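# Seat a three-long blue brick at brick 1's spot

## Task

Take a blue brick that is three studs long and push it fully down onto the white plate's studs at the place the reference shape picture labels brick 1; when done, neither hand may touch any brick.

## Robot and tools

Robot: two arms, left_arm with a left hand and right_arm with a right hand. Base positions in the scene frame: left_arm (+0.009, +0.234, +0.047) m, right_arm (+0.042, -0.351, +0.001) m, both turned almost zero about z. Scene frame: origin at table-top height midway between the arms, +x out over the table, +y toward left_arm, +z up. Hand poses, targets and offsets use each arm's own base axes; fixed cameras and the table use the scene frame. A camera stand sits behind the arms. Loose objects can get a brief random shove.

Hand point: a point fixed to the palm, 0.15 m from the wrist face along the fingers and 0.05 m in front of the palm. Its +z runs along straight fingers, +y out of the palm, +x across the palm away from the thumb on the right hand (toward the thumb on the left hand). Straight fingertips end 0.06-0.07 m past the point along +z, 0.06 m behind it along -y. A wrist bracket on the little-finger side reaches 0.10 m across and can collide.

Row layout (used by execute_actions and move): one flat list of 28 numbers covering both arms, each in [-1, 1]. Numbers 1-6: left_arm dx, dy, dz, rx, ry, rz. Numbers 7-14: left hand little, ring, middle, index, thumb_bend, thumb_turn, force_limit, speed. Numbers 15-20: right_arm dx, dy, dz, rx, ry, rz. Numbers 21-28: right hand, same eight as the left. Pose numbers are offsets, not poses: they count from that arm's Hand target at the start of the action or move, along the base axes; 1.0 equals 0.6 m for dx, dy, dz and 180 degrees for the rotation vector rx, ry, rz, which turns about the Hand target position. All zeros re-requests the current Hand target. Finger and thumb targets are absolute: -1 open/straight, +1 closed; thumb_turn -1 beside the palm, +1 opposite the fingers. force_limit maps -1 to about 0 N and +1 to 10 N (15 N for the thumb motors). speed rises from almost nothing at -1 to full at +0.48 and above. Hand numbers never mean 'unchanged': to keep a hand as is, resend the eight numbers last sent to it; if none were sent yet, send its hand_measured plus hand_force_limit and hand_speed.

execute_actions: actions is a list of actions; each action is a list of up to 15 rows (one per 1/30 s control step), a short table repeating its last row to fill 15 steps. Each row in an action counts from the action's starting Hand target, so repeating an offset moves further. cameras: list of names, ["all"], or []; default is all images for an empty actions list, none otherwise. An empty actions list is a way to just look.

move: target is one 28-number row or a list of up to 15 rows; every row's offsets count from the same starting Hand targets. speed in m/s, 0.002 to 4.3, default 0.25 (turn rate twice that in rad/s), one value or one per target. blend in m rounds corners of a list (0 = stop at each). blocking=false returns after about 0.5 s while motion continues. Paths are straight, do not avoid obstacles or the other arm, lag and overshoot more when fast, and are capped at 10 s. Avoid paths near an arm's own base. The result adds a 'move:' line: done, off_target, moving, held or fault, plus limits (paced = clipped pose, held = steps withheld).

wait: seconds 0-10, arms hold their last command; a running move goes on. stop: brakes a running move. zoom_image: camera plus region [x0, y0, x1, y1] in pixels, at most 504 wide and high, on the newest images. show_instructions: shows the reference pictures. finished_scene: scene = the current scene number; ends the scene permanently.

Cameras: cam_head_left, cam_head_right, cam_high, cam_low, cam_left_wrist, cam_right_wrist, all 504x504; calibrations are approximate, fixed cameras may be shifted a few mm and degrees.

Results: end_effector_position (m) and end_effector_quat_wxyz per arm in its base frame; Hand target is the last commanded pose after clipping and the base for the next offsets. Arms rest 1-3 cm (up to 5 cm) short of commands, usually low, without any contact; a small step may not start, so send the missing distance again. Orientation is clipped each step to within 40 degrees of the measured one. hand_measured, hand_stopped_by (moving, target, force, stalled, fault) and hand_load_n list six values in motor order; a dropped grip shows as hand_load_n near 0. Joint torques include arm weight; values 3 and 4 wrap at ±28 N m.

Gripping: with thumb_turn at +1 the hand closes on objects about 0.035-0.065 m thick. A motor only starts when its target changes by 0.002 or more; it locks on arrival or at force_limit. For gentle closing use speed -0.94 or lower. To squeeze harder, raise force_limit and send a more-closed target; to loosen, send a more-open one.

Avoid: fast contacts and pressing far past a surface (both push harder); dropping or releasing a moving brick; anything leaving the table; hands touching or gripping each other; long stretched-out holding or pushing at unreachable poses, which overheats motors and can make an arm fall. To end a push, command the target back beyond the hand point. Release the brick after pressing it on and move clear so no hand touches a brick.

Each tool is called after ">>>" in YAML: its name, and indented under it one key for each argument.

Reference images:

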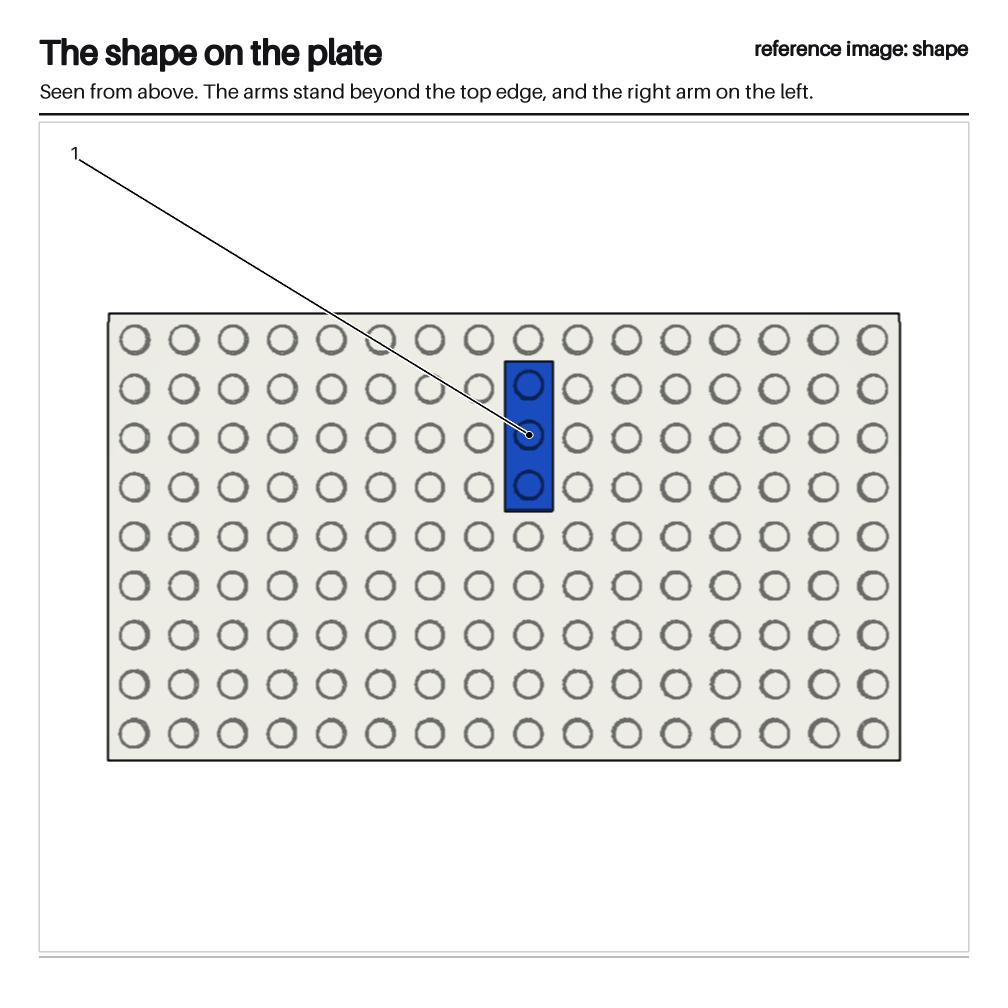

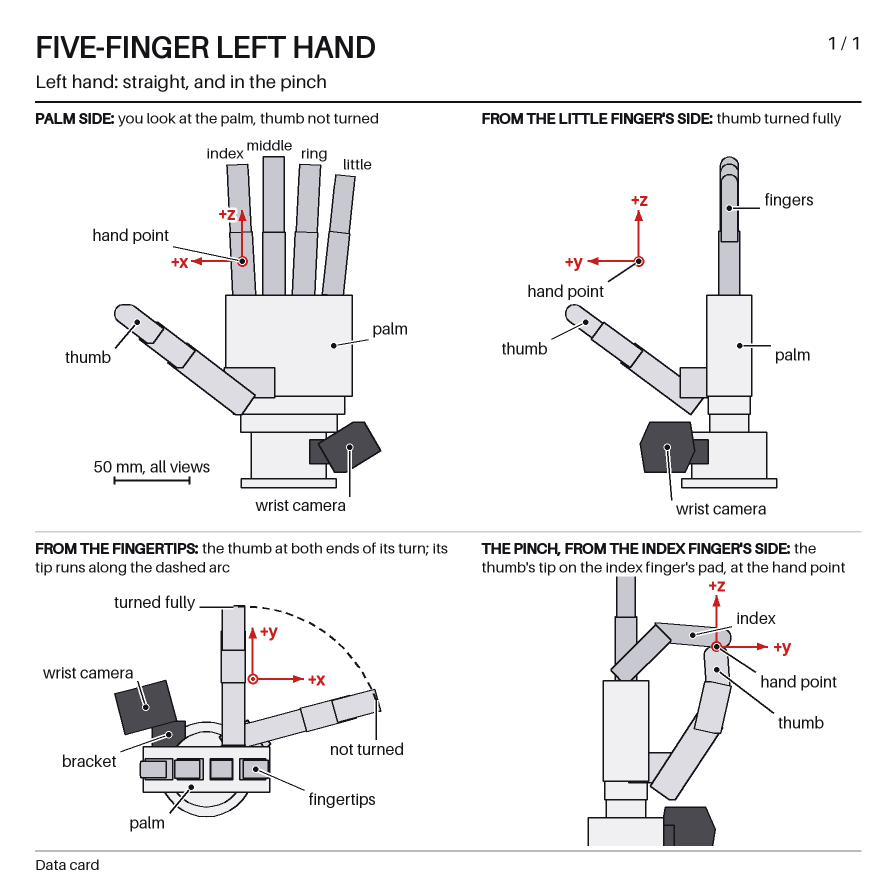

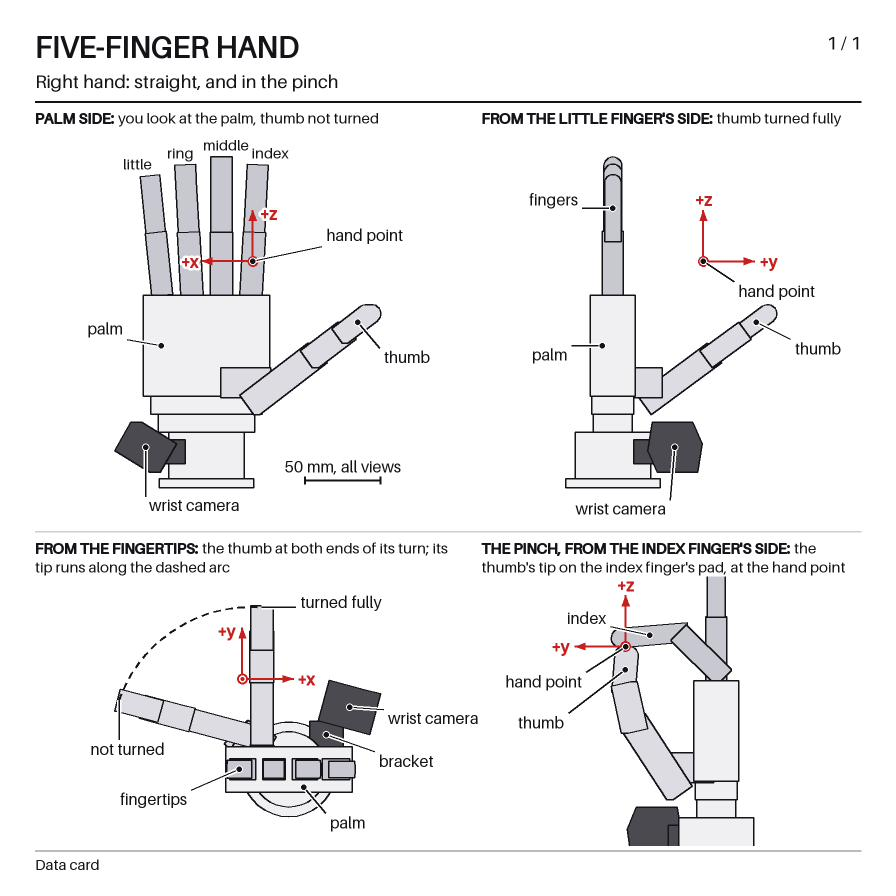

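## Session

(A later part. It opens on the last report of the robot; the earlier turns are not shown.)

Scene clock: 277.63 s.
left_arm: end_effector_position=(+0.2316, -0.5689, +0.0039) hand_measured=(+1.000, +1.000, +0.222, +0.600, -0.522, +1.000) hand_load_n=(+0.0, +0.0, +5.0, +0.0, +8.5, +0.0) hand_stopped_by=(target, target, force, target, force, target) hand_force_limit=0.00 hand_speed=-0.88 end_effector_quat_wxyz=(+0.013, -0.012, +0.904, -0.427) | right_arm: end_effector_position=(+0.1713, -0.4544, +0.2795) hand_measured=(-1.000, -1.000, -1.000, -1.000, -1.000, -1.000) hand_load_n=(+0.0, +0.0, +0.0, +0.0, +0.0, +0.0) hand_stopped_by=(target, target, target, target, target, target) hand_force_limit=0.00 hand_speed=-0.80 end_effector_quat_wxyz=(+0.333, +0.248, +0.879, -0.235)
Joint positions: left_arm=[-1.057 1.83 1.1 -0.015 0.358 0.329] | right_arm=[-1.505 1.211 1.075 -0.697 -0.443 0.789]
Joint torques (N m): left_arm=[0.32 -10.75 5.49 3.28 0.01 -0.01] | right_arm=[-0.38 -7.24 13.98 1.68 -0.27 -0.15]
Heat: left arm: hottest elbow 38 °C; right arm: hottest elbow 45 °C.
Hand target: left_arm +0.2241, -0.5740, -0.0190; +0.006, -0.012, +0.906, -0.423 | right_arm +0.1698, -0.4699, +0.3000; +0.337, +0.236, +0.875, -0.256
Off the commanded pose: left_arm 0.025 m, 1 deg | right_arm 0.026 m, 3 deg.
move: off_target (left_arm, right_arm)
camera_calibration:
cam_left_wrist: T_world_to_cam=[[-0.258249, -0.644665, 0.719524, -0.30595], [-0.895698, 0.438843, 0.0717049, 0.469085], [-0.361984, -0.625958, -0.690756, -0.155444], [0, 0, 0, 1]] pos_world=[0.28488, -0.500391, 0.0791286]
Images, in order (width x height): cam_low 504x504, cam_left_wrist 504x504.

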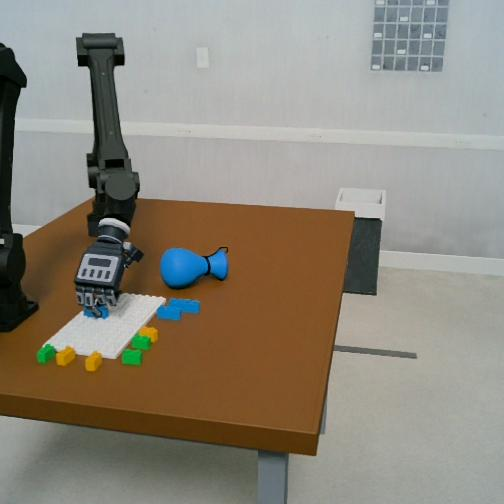

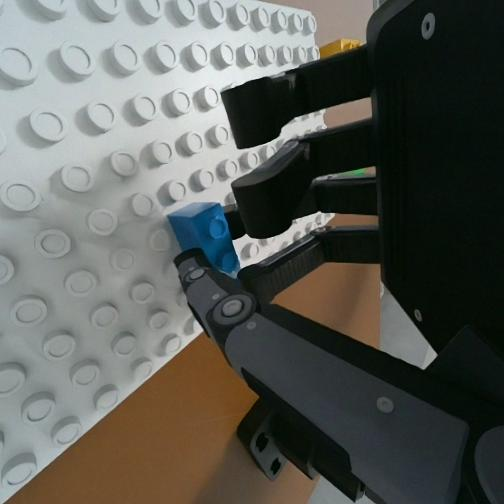

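>>> move:
  target: [0.0,0.0,-0.05,0,0,0, 1,1,0.6,0.6,-0.1,1,0.0,-0.88, 0,0,0,0,0,0, -1,-1,-1,-1,-1,-1,0,-0.8]
  speed: 0.05
  cameras: ["cam_low","cam_left_wrist"]

>>> zoom_image:
  camera: "cam_low"
  region: [70, 290, 120, 340]

>>> zoom_image:
  camera: "cam_left_wrist"
  region: [100, 140, 260, 300]

Scene clock: 279.60 s.
left_arm: end_effector_position=(+0.2316, -0.5693, -0.0021) hand_measured=(+1.000, +1.000, +0.222, +0.600, -0.524, +1.000) hand_load_n=(+0.0, +0.0, -2.0, +0.0, +12.5, +0.5) hand_stopped_by=(target, target, force, target, force, target) hand_force_limit=0.00 hand_speed=-0.88 end_effector_quat_wxyz=(+0.017, -0.011, +0.899, -0.438) | right_arm: end_effector_position=(+0.1713, -0.4544, +0.2795) hand_measured=(-1.000, -1.000, -1.000, -1.000, -1.000, -1.000) hand_load_n=(+0.0, +0.0, -0.5, +0.0, +0.0, -0.5) hand_stopped_by=(target, target, target, target, target, target) hand_force_limit=0.00 hand_speed=-0.80 end_effector_quat_wxyz=(+0.333, +0.248, +0.879, -0.235)
Joint positions: left_arm=[-1.057 1.838 1.077 0.042 0.36 0.324] | right_arm=[-1.505 1.211 1.075 -0.697 -0.443 0.789]
Joint torques (N m): left_arm=[0.67 -7.06 5.63 3.86 -0.07 -0.03] | right_arm=[-0.5 -7.47 13.96 1.65 -0.25 -0.17]
Heat: left arm: hottest elbow 38 °C; right arm: hottest elbow 45 °C.
Hand target: left_arm +0.2241, -0.5739, -0.0490; +0.006, -0.012, +0.906, -0.423 | right_arm +0.1698, -0.4699, +0.3000; +0.337, +0.236, +0.875, -0.256
Off the commanded pose: left_arm 0.048 m, 2 deg | right_arm 0.026 m, 3 deg.
move: off_target (left_arm, right_arm)
camera_calibration:
cam_left_wrist: T_world_to_cam=[[-0.262843, -0.628039, 0.732448, -0.291297], [-0.897174, 0.438374, 0.0539287, 0.469813], [-0.354955, -0.642958, -0.678683, -0.171192], [0, 0, 0, 1]] pos_world=[0.284173, -0.498969, 0.0718382]
Images, in order (width x height): cam_low 504x504, cam_left_wrist 504x504.

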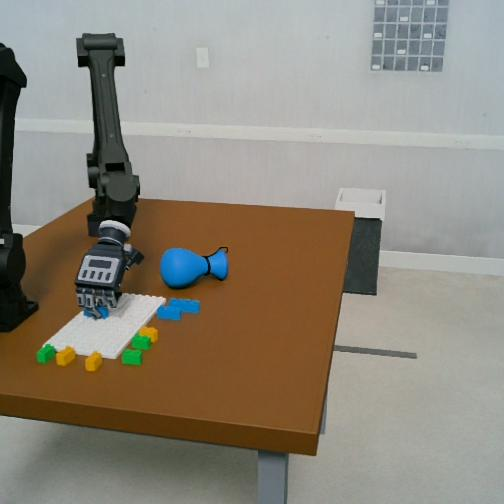

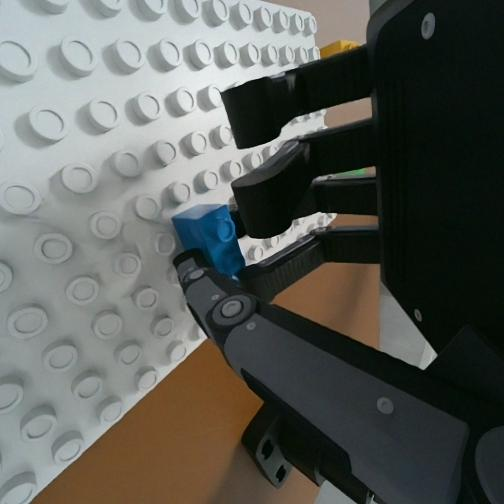

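Scaled by 10.080 from the camera's 504x504 image, which has a finer 720x720 frame.

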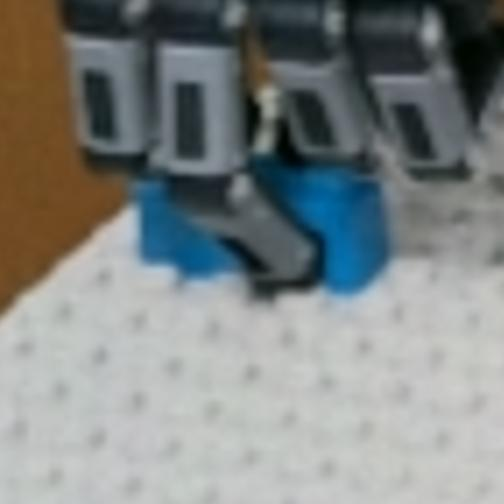

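Scaled by 3.150 from the camera's 504x504 image, which has a finer 720x720 frame.

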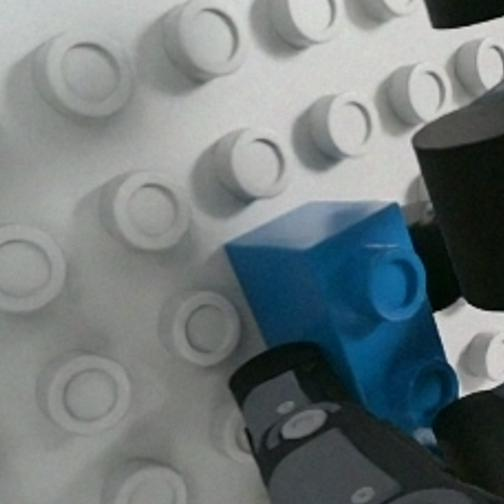

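>>> move:
  target:
    - [0.0,0.0,0.06,0,0,0, 1,1,0.6,0.6,-0.1,1,0.0,-0.88, 0,0,0,0,0,0, -1,-1,-1,-1,-1,-1,0,-0.8]
    - [0.0,0.0,0.06,0,0,0, 1,1,0.1,0.1,-0.7,1,0.0,-0.4, 0,0,0,0,0,0, -1,-1,-1,-1,-1,-1,0,-0.8]
    - [0.0,0.0,0.22,0,0,0, 1,1,0.1,0.1,-0.7,1,0.0,-0.4, 0,0,0,0,0,0, -1,-1,-1,-1,-1,-1,0,-0.8]
  speed: 0.08
  cameras: ["cam_low","cam_left_wrist","cam_head_right"]

>>> zoom_image:
  camera: "cam_low"
  region: [70, 290, 120, 340]

>>> zoom_image:
  camera: "cam_left_wrist"
  region: [100, 140, 260, 300]

>>> zoom_image:
  camera: "cam_head_right"
  region: [370, 375, 430, 435]

Scene clock: 283.80 s.
left_arm: end_effector_position=(+0.2228, -0.5578, +0.0622) hand_measured=(+1.000, +1.000, +0.100, +0.100, -0.700, +1.000) hand_load_n=(+0.0, +0.0, +0.5, +0.0, +0.0, +0.0) hand_stopped_by=(target, target, target, target, target, target) hand_force_limit=0.00 hand_speed=-0.40 end_effector_quat_wxyz=(+0.001, -0.018, +0.912, -0.410) | right_arm: end_effector_position=(+0.1713, -0.4544, +0.2795) hand_measured=(-1.000, -1.000, -1.000, -1.000, -1.000, -1.000) hand_load_n=(+0.0, +0.0, +0.0, +0.5, +0.0, +0.0) hand_stopped_by=(target, target, target, target, target, target) hand_force_limit=0.00 hand_speed=-0.80 end_effector_quat_wxyz=(+0.333, +0.248, +0.879, -0.235)
Joint positions: left_arm=[-1.06 1.716 1.144 -0.215 0.359 0.322] | right_arm=[-1.505 1.211 1.075 -0.697 -0.443 0.789]
Joint torques (N m): left_arm=[1.55 -13.92 9.43 1.17 -0.01 0.02] | right_arm=[-0.38 -7.47 13.93 1.66 -0.25 -0.17]
Heat: left arm: hottest elbow 38 °C; right arm: hottest elbow 45 °C.
Hand target: left_arm +0.2242, -0.5740, +0.0830; +0.006, -0.012, +0.906, -0.423 | right_arm +0.1698, -0.4699, +0.3000; +0.337, +0.236, +0.875, -0.256
Off the commanded pose: left_arm 0.026 m, 2 deg | right_arm 0.026 m, 3 deg.
move: off_target (left_arm, right_arm); target 2's new numbers were sent with left_arm's hand 0.015 m and 2 deg from that target
camera_calibration:
cam_left_wrist: T_world_to_cam=[[-0.238521, -0.671233, 0.701822, -0.36107], [-0.893811, 0.434328, 0.111627, 0.446823], [-0.379749, -0.600671, -0.703551, -0.0925562], [0, 0, 0, 1]] pos_world=[0.278104, -0.492025, 0.138411]
Images, in order (width x height): cam_head_right 504x504, cam_low 504x504, cam_left_wrist 504x504.

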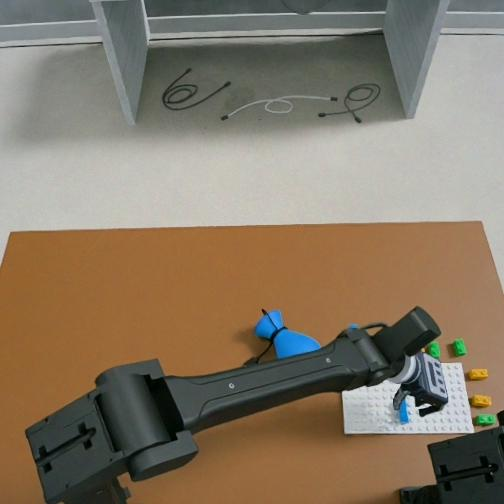

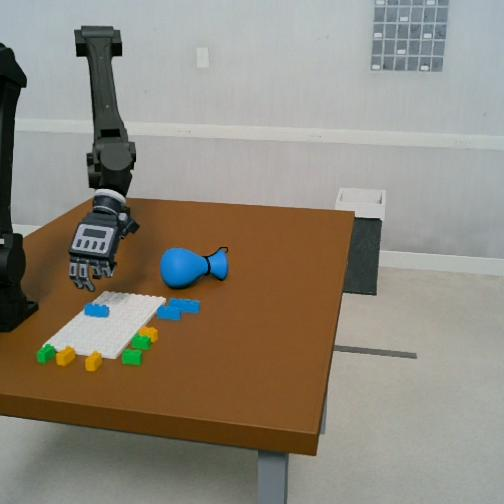

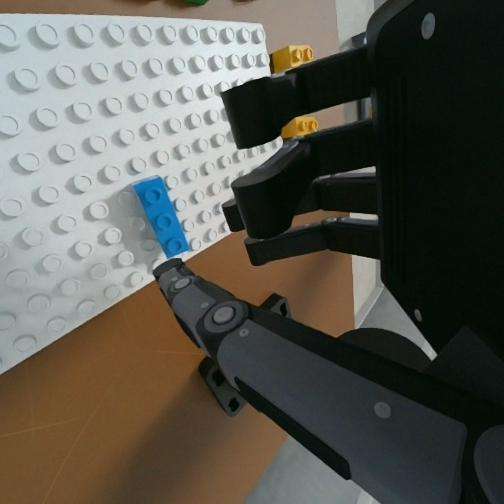

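Scaled by 10.080 from the camera's 504x504 image, which has a finer 720x720 frame.

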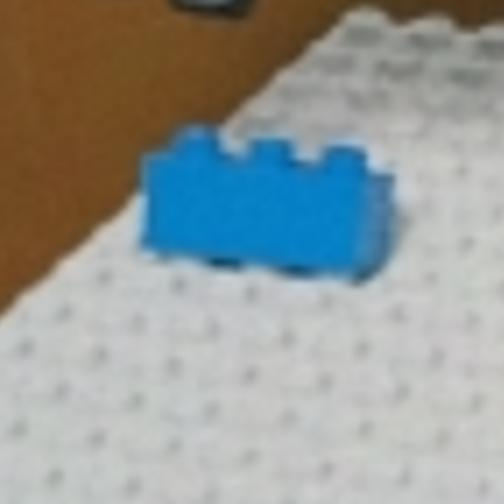

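Scaled by 3.150 from the camera's 504x504 image, which has a finer 720x720 frame.

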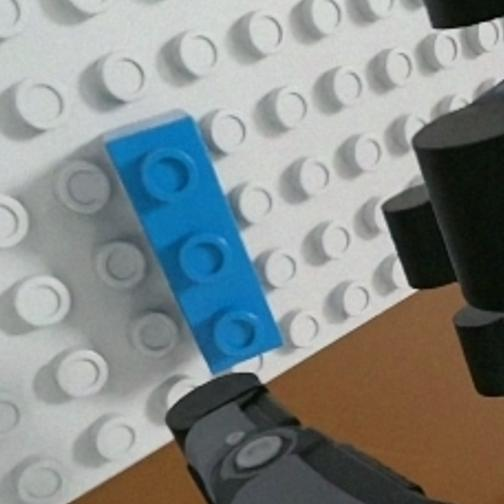

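Scaled by 8.400 from the camera's 504x504 image, which has a finer 720x720 frame.

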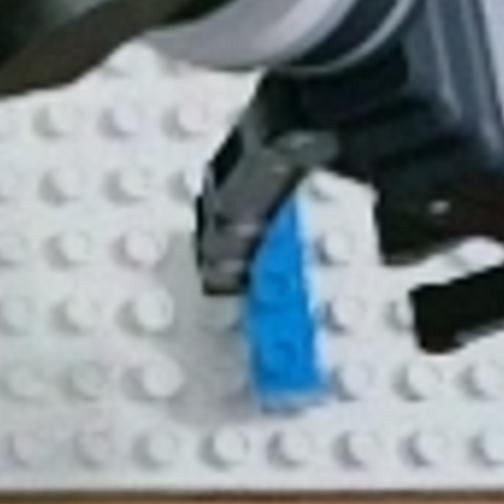

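>>> move:
  target:
    - [0.0333,0.061,0.0,0,0,0, 1,1,1,1,-1,-1,-0.2,0.2, 0,0,0,0,0,0, -1,-1,-1,-1,-1,-1,0,-0.8]
    - [0.0333,0.061,-0.145,0,0,0, 1,1,1,1,-1,-1,-0.2,0.2, 0,0,0,0,0,0, -1,-1,-1,-1,-1,-1,0,-0.8]
  speed: 0.1
  cameras: ["cam_low","cam_left_wrist","cam_high"]

>>> zoom_image:
  camera: "cam_low"
  region: [60, 260, 140, 340]

>>> zoom_image:
  camera: "cam_high"
  region: [330, 85, 390, 145]

Scene clock: 291.60 s.
left_arm: end_effector_position=(+0.2382, -0.5383, +0.0051) hand_measured=(+1.000, +1.000, +1.000, +1.000, -1.000, -1.000) hand_load_n=(+0.0, +0.0, +0.0, +0.0, +0.0, -0.5) hand_stopped_by=(target, target, target, target, target, target) hand_force_limit=-0.20 hand_speed=0.20 end_effector_quat_wxyz=(+0.002, -0.015, +0.906, -0.422) | right_arm: end_effector_position=(+0.1713, -0.4544, +0.2795) hand_measured=(-1.000, -1.000, -1.000, -1.000, -1.000, -1.000) hand_load_n=(+0.0, +0.0, +0.0, +0.0, +0.0, +0.0) hand_stopped_by=(target, target, target, target, target, target) hand_force_limit=0.00 hand_speed=-0.80 end_effector_quat_wxyz=(+0.333, +0.248, +0.879, -0.235)
Joint positions: left_arm=[-1.011 1.787 1.046 -0.032 0.403 0.355] | right_arm=[-1.505 1.211 1.075 -0.697 -0.443 0.789]
Joint torques (N m): left_arm=[2.67 -11.87 5.67 2.67 0.25 0.19] | right_arm=[-0.26 -7.36 13.96 1.63 -0.26 -0.17]
Heat: left arm: hottest elbow 38 °C; right arm: hottest elbow 45 °C.
Hand target: left_arm +0.2441, -0.5373, -0.0040; +0.006, -0.012, +0.906, -0.423 | right_arm +0.1698, -0.4699, +0.3000; +0.337, +0.236, +0.875, -0.256
Off the commanded pose: left_arm 0.011 m, 1 deg | right_arm 0.026 m, 3 deg.
move: off_target (left_arm, right_arm)
camera_calibration:
cam_left_wrist: T_world_to_cam=[[-0.244501, -0.651025, 0.7186, -0.29195], [-0.892727, 0.440415, 0.0952521, 0.461501], [-0.378493, -0.618224, -0.68887, -0.125006], [0, 0, 0, 1]] pos_world=[0.293298, -0.470601, 0.0797228]
Images, in order (width x height): cam_high 504x504, cam_low 504x504, cam_left_wrist 504x504.

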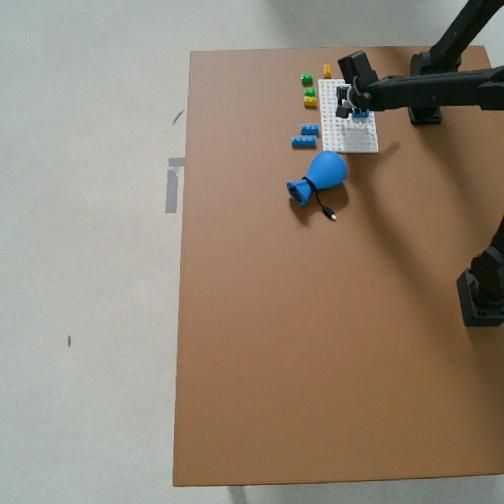

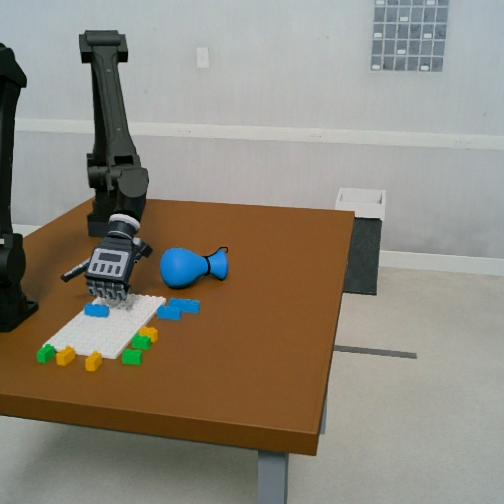

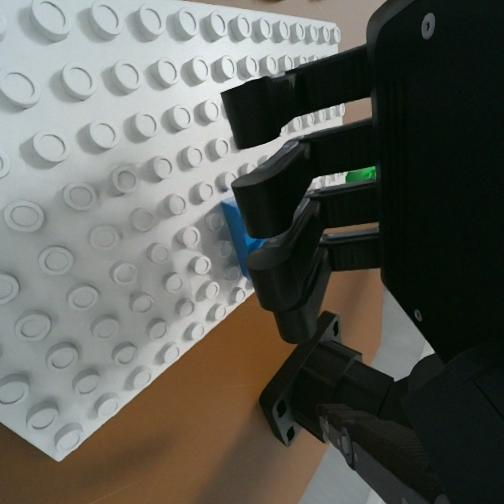

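Scaled by 6.300 from the camera's 504x504 image, which has a finer 720x720 frame.

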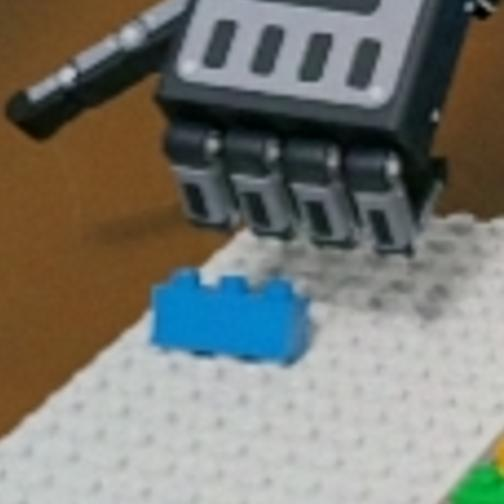

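Scaled by 8.400 from the camera's 504x504 image, which has a finer 720x720 frame.

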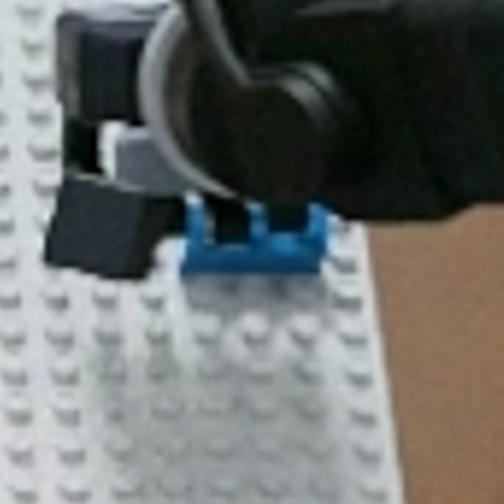

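>>> move:
  target:
    - [0.0,0.0,-0.029,0,0,0, 1,1,1,1,-1,-1,-0.2,0.2, 0,0,0,0,0,0, -1,-1,-1,-1,-1,-1,0,-0.8]
    - [-0.0083,0.0205,-0.071,0.0155,0.0063,0, 1,1,1,1,-1,-1,-0.2,0.2, 0,0,0,0,0,0, -1,-1,-1,-1,-1,-1,0,-0.8]
  speed: 0.05
  cameras: ["cam_low","cam_left_wrist"]

>>> zoom_image:
  camera: "cam_low"
  region: [60, 260, 140, 340]

Scene clock: 296.73 s.
left_arm: end_effector_position=(+0.2390, -0.5391, -0.0147) hand_measured=(+1.000, +1.000, +1.000, +1.000, -1.000, -1.000) hand_load_n=(+0.5, +0.0, -0.5, +0.0, +0.0, +0.0) hand_stopped_by=(target, target, target, target, target, target) hand_force_limit=-0.20 hand_speed=0.20 end_effector_quat_wxyz=(+0.003, -0.014, +0.906, -0.422) | right_arm: end_effector_position=(+0.1713, -0.4544, +0.2795) hand_measured=(-1.000, -1.000, -1.000, -1.000, -1.000, -1.000) hand_load_n=(+0.0, +0.0, +0.0, +0.0, +0.0, +0.0) hand_stopped_by=(target, target, target, target, target, target) hand_force_limit=0.00 hand_speed=-0.80 end_effector_quat_wxyz=(+0.333, +0.248, +0.879, -0.235)
Joint positions: left_arm=[-1.011 1.827 1.036 0.017 0.403 0.358] | right_arm=[-1.505 1.211 1.075 -0.697 -0.443 0.789]
Joint torques (N m): left_arm=[3.31 -10.52 4.27 2 0.05 0.21] | right_arm=[-0.38 -7.65 14 1.65 -0.26 -0.17]
Heat: left arm: hottest elbow 38 °C; right arm: hottest elbow 45 °C.
Hand target: left_arm +0.2392, -0.5251, -0.0464; -0.003, -0.016, +0.916, -0.400 | right_arm +0.1698, -0.4699, +0.3000; +0.337, +0.236, +0.875, -0.256
Off the commanded pose: left_arm 0.035 m, 3 deg | right_arm 0.026 m, 3 deg.
move: off_target (left_arm, right_arm)
camera_calibration:
cam_left_wrist: T_world_to_cam=[[-0.247886, -0.650494, 0.717921, -0.276963], [-0.891992, 0.44241, 0.0928682, 0.465397], [-0.378025, -0.617359, -0.689902, -0.138561], [0, 0, 0, 1]] pos_world=[0.294095, -0.471601, 0.060023]
Images, in order (width x height): cam_low 504x504, cam_left_wrist 504x504.

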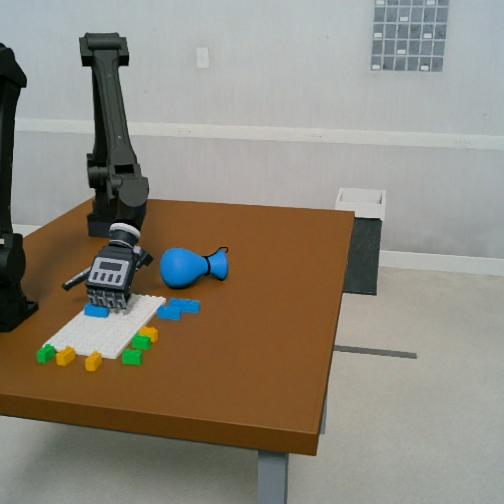

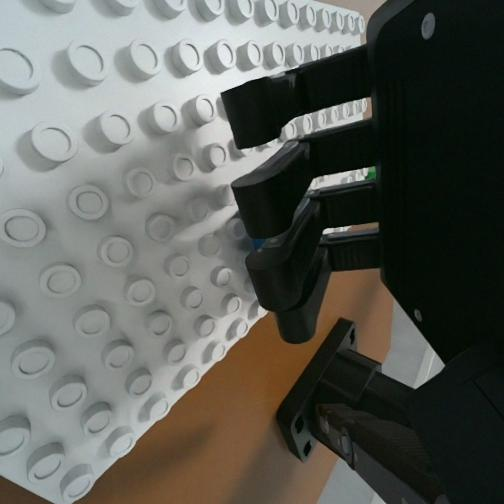

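Scaled by 6.300 from the camera's 504x504 image, which has a finer 720x720 frame.

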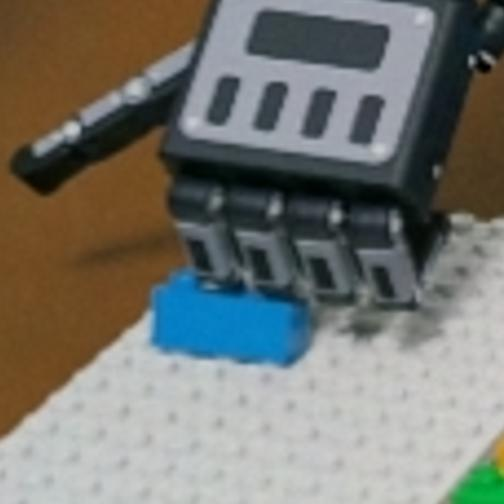

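>>> move:
  target: [-0.0083,0.0205,-0.042,0.0155,0.0063,0, 1,1,1,1,-1,-1,-0.2,0.2, 0,0,0,0,0,0, -1,-1,-1,-1,-1,-1,0,-0.8]
  speed: 0.05
  cameras: ["cam_low","cam_left_wrist"]

>>> zoom_image:
  camera: "cam_low"
  region: [60, 260, 140, 340]

Scene clock: 298.40 s.
left_arm: end_effector_position=(+0.2397, -0.5397, -0.0178) hand_measured=(+1.000, +1.000, +1.000, +1.000, -1.000, -1.000) hand_load_n=(+0.0, +0.0, -1.0, +0.0, +0.0, +0.0) hand_stopped_by=(target, target, target, target, target, target) hand_force_limit=-0.20 hand_speed=0.20 end_effector_quat_wxyz=(+0.004, -0.011, +0.906, -0.423) | right_arm: end_effector_position=(+0.1713, -0.4544, +0.2795) hand_measured=(-1.000, -1.000, -1.000, -1.000, -1.000, -1.000) hand_load_n=(+0.0, +0.0, +0.0, +0.0, +0.0, +0.0) hand_stopped_by=(target, target, target, target, target, target) hand_force_limit=0.00 hand_speed=-0.80 end_effector_quat_wxyz=(+0.333, +0.248, +0.879, -0.235)
Joint positions: left_arm=[-1.011 1.835 1.036 0.025 0.403 0.363] | right_arm=[-1.505 1.211 1.075 -0.697 -0.443 0.789]
Joint torques (N m): left_arm=[2.43 -8.76 3.41 1.21 -0.19 0.26] | right_arm=[-0.26 -7.3 14.02 1.66 -0.27 -0.16]
Heat: left arm: hottest elbow 38 °C; right arm: hottest elbow 45 °C.
Hand target: left_arm +0.2342, -0.5127, -0.0718; -0.012, -0.020, +0.926, -0.378 | right_arm +0.1698, -0.4699, +0.3000; +0.337, +0.236, +0.875, -0.256
Off the commanded pose: left_arm 0.060 m, 6 deg | right_arm 0.026 m, 3 deg.
move: off_target (left_arm, right_arm)
camera_calibration:
cam_left_wrist: T_world_to_cam=[[-0.252737, -0.649131, 0.717463, -0.27309], [-0.891042, 0.445138, 0.0888597, 0.467744], [-0.377052, -0.616832, -0.690905, -0.140749], [0, 0, 0, 1]] pos_world=[0.29469, -0.4723, 0.0571238]
Images, in order (width x height): cam_low 504x504, cam_left_wrist 504x504.

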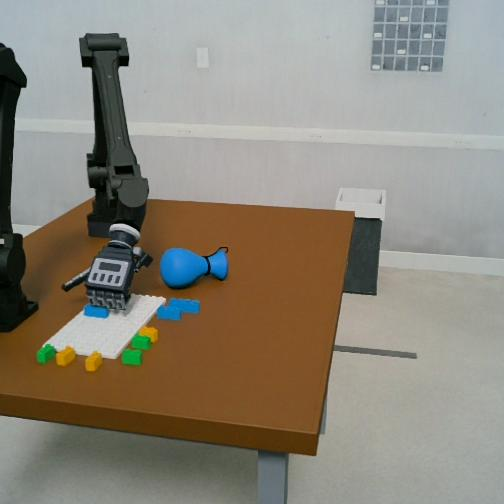

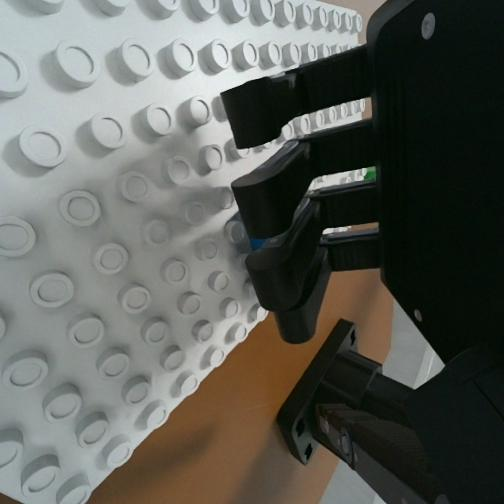

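Scaled by 6.300 from the camera's 504x504 image, which has a finer 720x720 frame.

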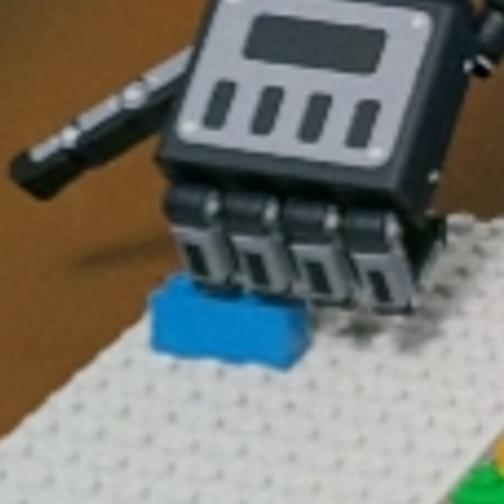

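>>> move:
  target: [-0.0083,0.0205,-0.042,0.0155,0.0063,0, 1,1,1,1,-1,-1,-0.2,0.2, 0,0,0,0,0,0, -1,-1,-1,-1,-1,-1,0,-0.8]
  speed: 0.05
  cameras: ["cam_low"]

>>> zoom_image:
  camera: "cam_low"
  region: [60, 260, 140, 340]

Scene clock: 299.97 s.
left_arm: end_effector_position=(+0.2394, -0.5388, -0.0213) hand_measured=(+1.000, +1.000, +1.000, +1.000, -1.000, -1.000) hand_load_n=(+0.0, +0.0, -1.0, +0.0, +0.0, -0.5) hand_stopped_by=(target, target, target, target, target, target) hand_force_limit=-0.20 hand_speed=0.20 end_effector_quat_wxyz=(+0.003, -0.011, +0.907, -0.420) | right_arm: end_effector_position=(+0.1713, -0.4544, +0.2795) hand_measured=(-1.000, -1.000, -1.000, -1.000, -1.000, -1.000) hand_load_n=(+0.0, +0.0, +0.0, +0.0, +0.0, +0.0) hand_stopped_by=(target, target, target, target, target, target) hand_force_limit=0.00 hand_speed=-0.80 end_effector_quat_wxyz=(+0.333, +0.248, +0.879, -0.235)
Joint positions: left_arm=[-1.011 1.841 1.036 0.025 0.403 0.366] | right_arm=[-1.505 1.211 1.075 -0.697 -0.443 0.789]
Joint torques (N m): left_arm=[2.61 -7.59 2.45 0.72 -0.47 0.29] | right_arm=[-0.32 -7.41 14.02 1.65 -0.27 -0.16]
Heat: left arm: hottest elbow 38 °C; right arm: hottest elbow 45 °C.
Hand target: left_arm +0.2292, -0.5004, -0.0970; -0.020, -0.024, +0.934, -0.355 | right_arm +0.1698, -0.4699, +0.3000; +0.337, +0.236, +0.875, -0.256
Off the commanded pose: left_arm 0.085 m, 9 deg | right_arm 0.026 m, 3 deg.
move: off_target (left_arm, right_arm)
Images, in order (width x height): cam_low 504x504.

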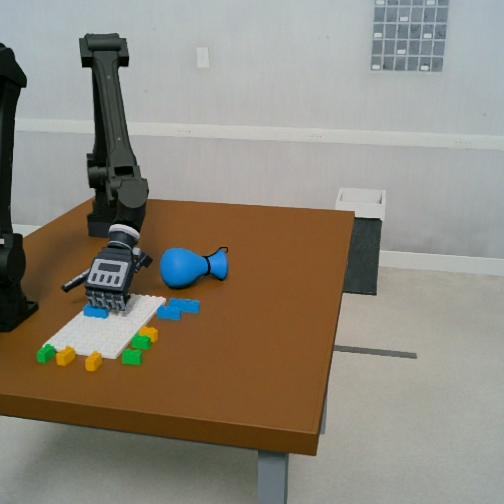

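Scaled by 6.300 from the camera's 504x504 image, which has a finer 720x720 frame.

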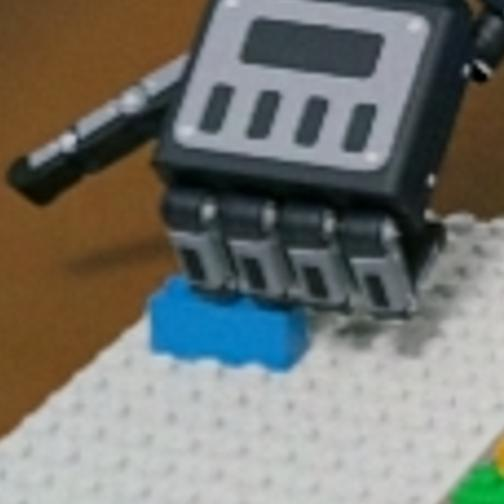

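>>> move:
  target:
    - [-0.0083,0.0205,-0.042,0.0155,0.0063,0,1,1,1,1,-1,-1,-0.2,0.2,0,0,0,0,0,0,-1,-1,-1,-1,-1,-1,0,-0.8]
  speed: 0.05
  cameras: ["cam_low","cam_left_wrist"]

Scene clock: 305.50 s.
left_arm: end_effector_position=(+0.2397, -0.5399, -0.0237) hand_measured=(+1.000, +1.000, +1.000, +1.000, -1.000, -1.000) hand_load_n=(+0.5, +0.0, -2.0, +0.0, +0.0, +0.0) hand_stopped_by=(target, target, target, target, target, target) hand_force_limit=-0.20 hand_speed=0.20 end_effector_quat_wxyz=(+0.002, -0.010, +0.908, -0.420) | right_arm: end_effector_position=(+0.1713, -0.4544, +0.2795) hand_measured=(-1.000, -1.000, -1.000, -1.000, -1.000, -1.000) hand_load_n=(+0.0, +0.0, +0.0, +0.0, +0.0, +0.0) hand_stopped_by=(target, target, target, target, target, target) hand_force_limit=0.00 hand_speed=-0.80 end_effector_quat_wxyz=(+0.333, +0.248, +0.879, -0.235)
Joint positions: left_arm=[-1.011 1.848 1.041 0.025 0.405 0.367] | right_arm=[-1.505 1.211 1.075 -0.697 -0.443 0.789]
Joint torques (N m): left_arm=[2.84 -5.01 1.57 0.01 -0.8 0.37] | right_arm=[-0.56 -7.53 14.01 1.69 -0.27 -0.14]
Heat: left arm: hottest elbow 37 °C; right arm: hottest elbow 45 °C.
Hand target: left_arm +0.2242, -0.4881, -0.1222; -0.029, -0.028, +0.943, -0.332 | right_arm +0.1698, -0.4699, +0.3000; +0.337, +0.236, +0.875, -0.256
Off the commanded pose: left_arm 0.112 m, 12 deg | right_arm 0.026 m, 3 deg.
move: off_target (left_arm, right_arm)
camera_calibration:
cam_left_wrist: T_world_to_cam=[[-0.25334, -0.652995, 0.713734, -0.271087], [-0.888843, 0.448323, 0.0946766, 0.469552], [-0.381807, -0.610412, -0.693989, -0.140359], [0, 0, 0, 1]] pos_world=[0.295091, -0.473207, 0.0516207]
Images, in order (width x height): cam_low 504x504, cam_left_wrist 504x504.

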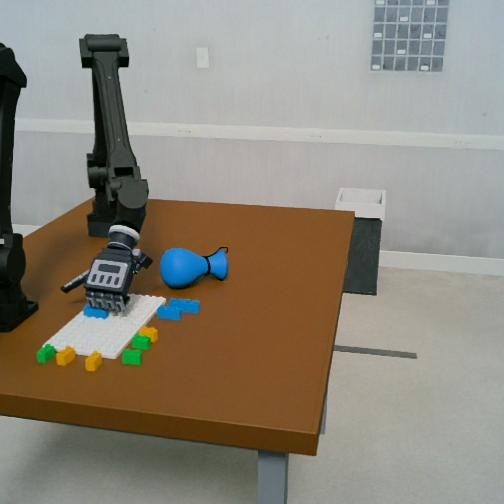

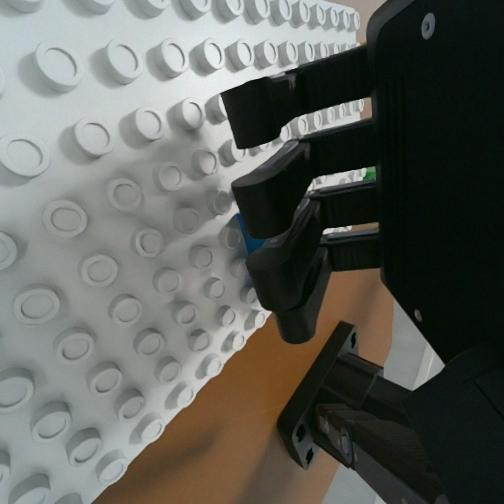

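>>> move:
  target:
    - [0.0258,-0.0863,0.164,-0.062,-0.0252,0,1,1,1,1,-1,-1,-0.2,0.2,0,0,0,0,0,0,-1,-1,-1,-1,-1,-1,0,-0.8]
    - [0.0258,-0.0663,0.36,-0.062,-0.0252,0,1,1,1,1,-1,-1,-0.2,0.2,0,0,0,0,0,0,-1,-1,-1,-1,-1,-1,0,-0.8]
  speed: 0.1
  cameras: ["cam_low","cam_left_wrist","cam_head_left"]

>>> zoom_image:
  camera: "cam_left_wrist"
  region: [100, 140, 260, 300]

>>> zoom_image:
  camera: "cam_low"
  region: [70, 290, 120, 340]

Scene clock: 309.77 s.
left_arm: end_effector_position=(+0.2262, -0.5181, +0.0748) hand_measured=(+1.000, +1.000, +1.000, +1.000, -1.000, -1.000) hand_load_n=(+0.0, +0.0, +0.0, +0.0, +0.0, +0.0) hand_stopped_by=(target, target, target, target, target, target) hand_force_limit=-0.20 hand_speed=0.20 end_effector_quat_wxyz=(-0.003, -0.013, +0.912, -0.411) | right_arm: end_effector_position=(+0.1713, -0.4544, +0.2795) hand_measured=(-1.000, -1.000, -1.000, -1.000, -1.000, -1.000) hand_load_n=(+0.0, +0.0, +0.0, +0.0, +0.0, +0.0) hand_stopped_by=(target, target, target, target, target, target) hand_force_limit=0.00 hand_speed=-0.80 end_effector_quat_wxyz=(+0.333, +0.248, +0.879, -0.235)
Joint positions: left_arm=[-1.011 1.628 1.067 -0.244 0.405 0.367] | right_arm=[-1.505 1.211 1.075 -0.697 -0.443 0.789]
Joint torques (N m): left_arm=[2.55 -12.98 9.32 1.28 0.26 0.1] | right_arm=[-0.44 -7.47 14 1.62 -0.26 -0.17]
Heat: left arm: hottest elbow 37 °C; right arm: hottest elbow 45 °C.
Hand target: left_arm +0.2398, -0.5279, +0.0938; +0.006, -0.012, +0.906, -0.423 | right_arm +0.1698, -0.4699, +0.3000; +0.337, +0.236, +0.875, -0.256
Off the commanded pose: left_arm 0.025 m, 2 deg | right_arm 0.026 m, 3 deg.
move: off_target (left_arm, right_arm)
camera_calibration:
cam_left_wrist: T_world_to_cam=[[-0.244741, -0.66709, 0.703628, -0.339047], [-0.887853, 0.44582, 0.113851, 0.435585], [-0.389641, -0.596854, -0.701388, -0.0545489], [0, 0, 0, 1]] pos_world=[0.282502, -0.452925, 0.150711]
Images, in order (width x height): cam_head_left 504x504, cam_low 504x504, cam_left_wrist 504x504.

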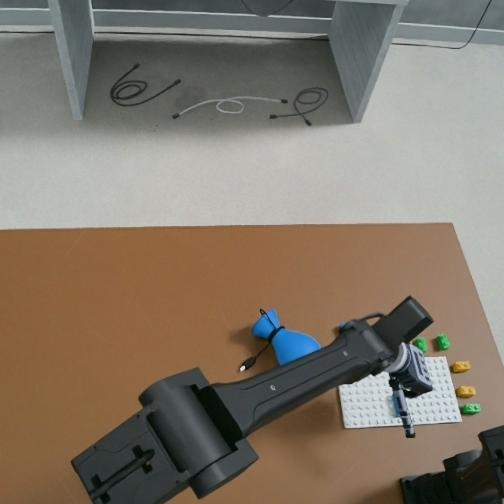

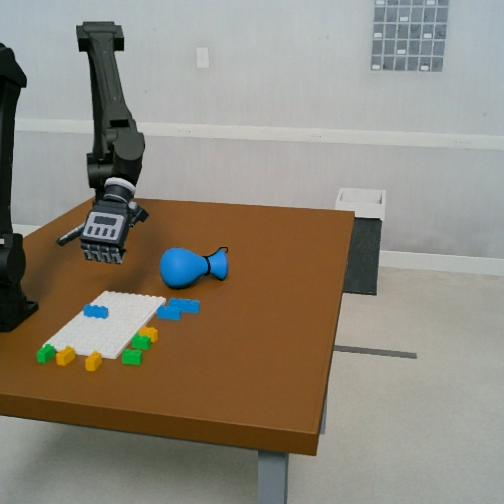

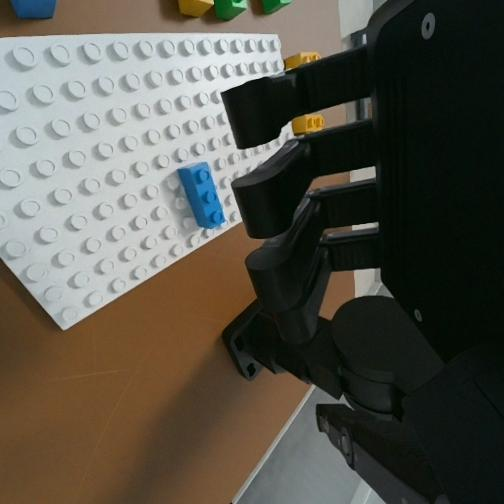

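Scaled by 3.150 from the camera's 504x504 image, which has a finer 720x720 frame.

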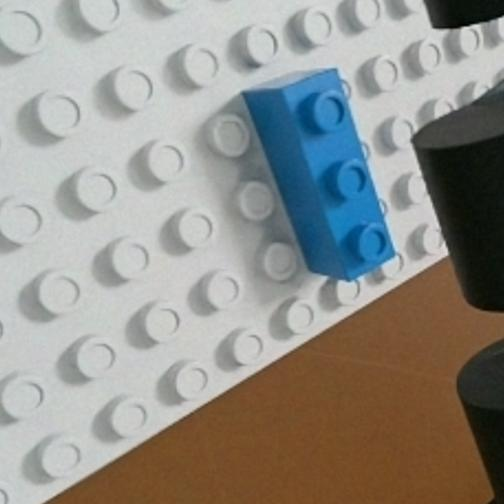

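Scaled by 10.080 from the camera's 504x504 image, which has a finer 720x720 frame.

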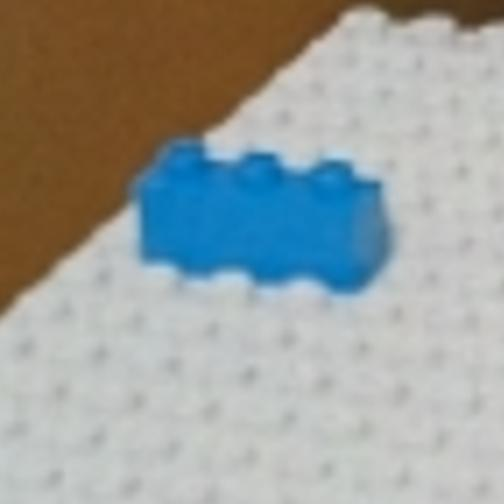

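>>> finished_scene:
  scene: 1

The scene is finished: the task was done.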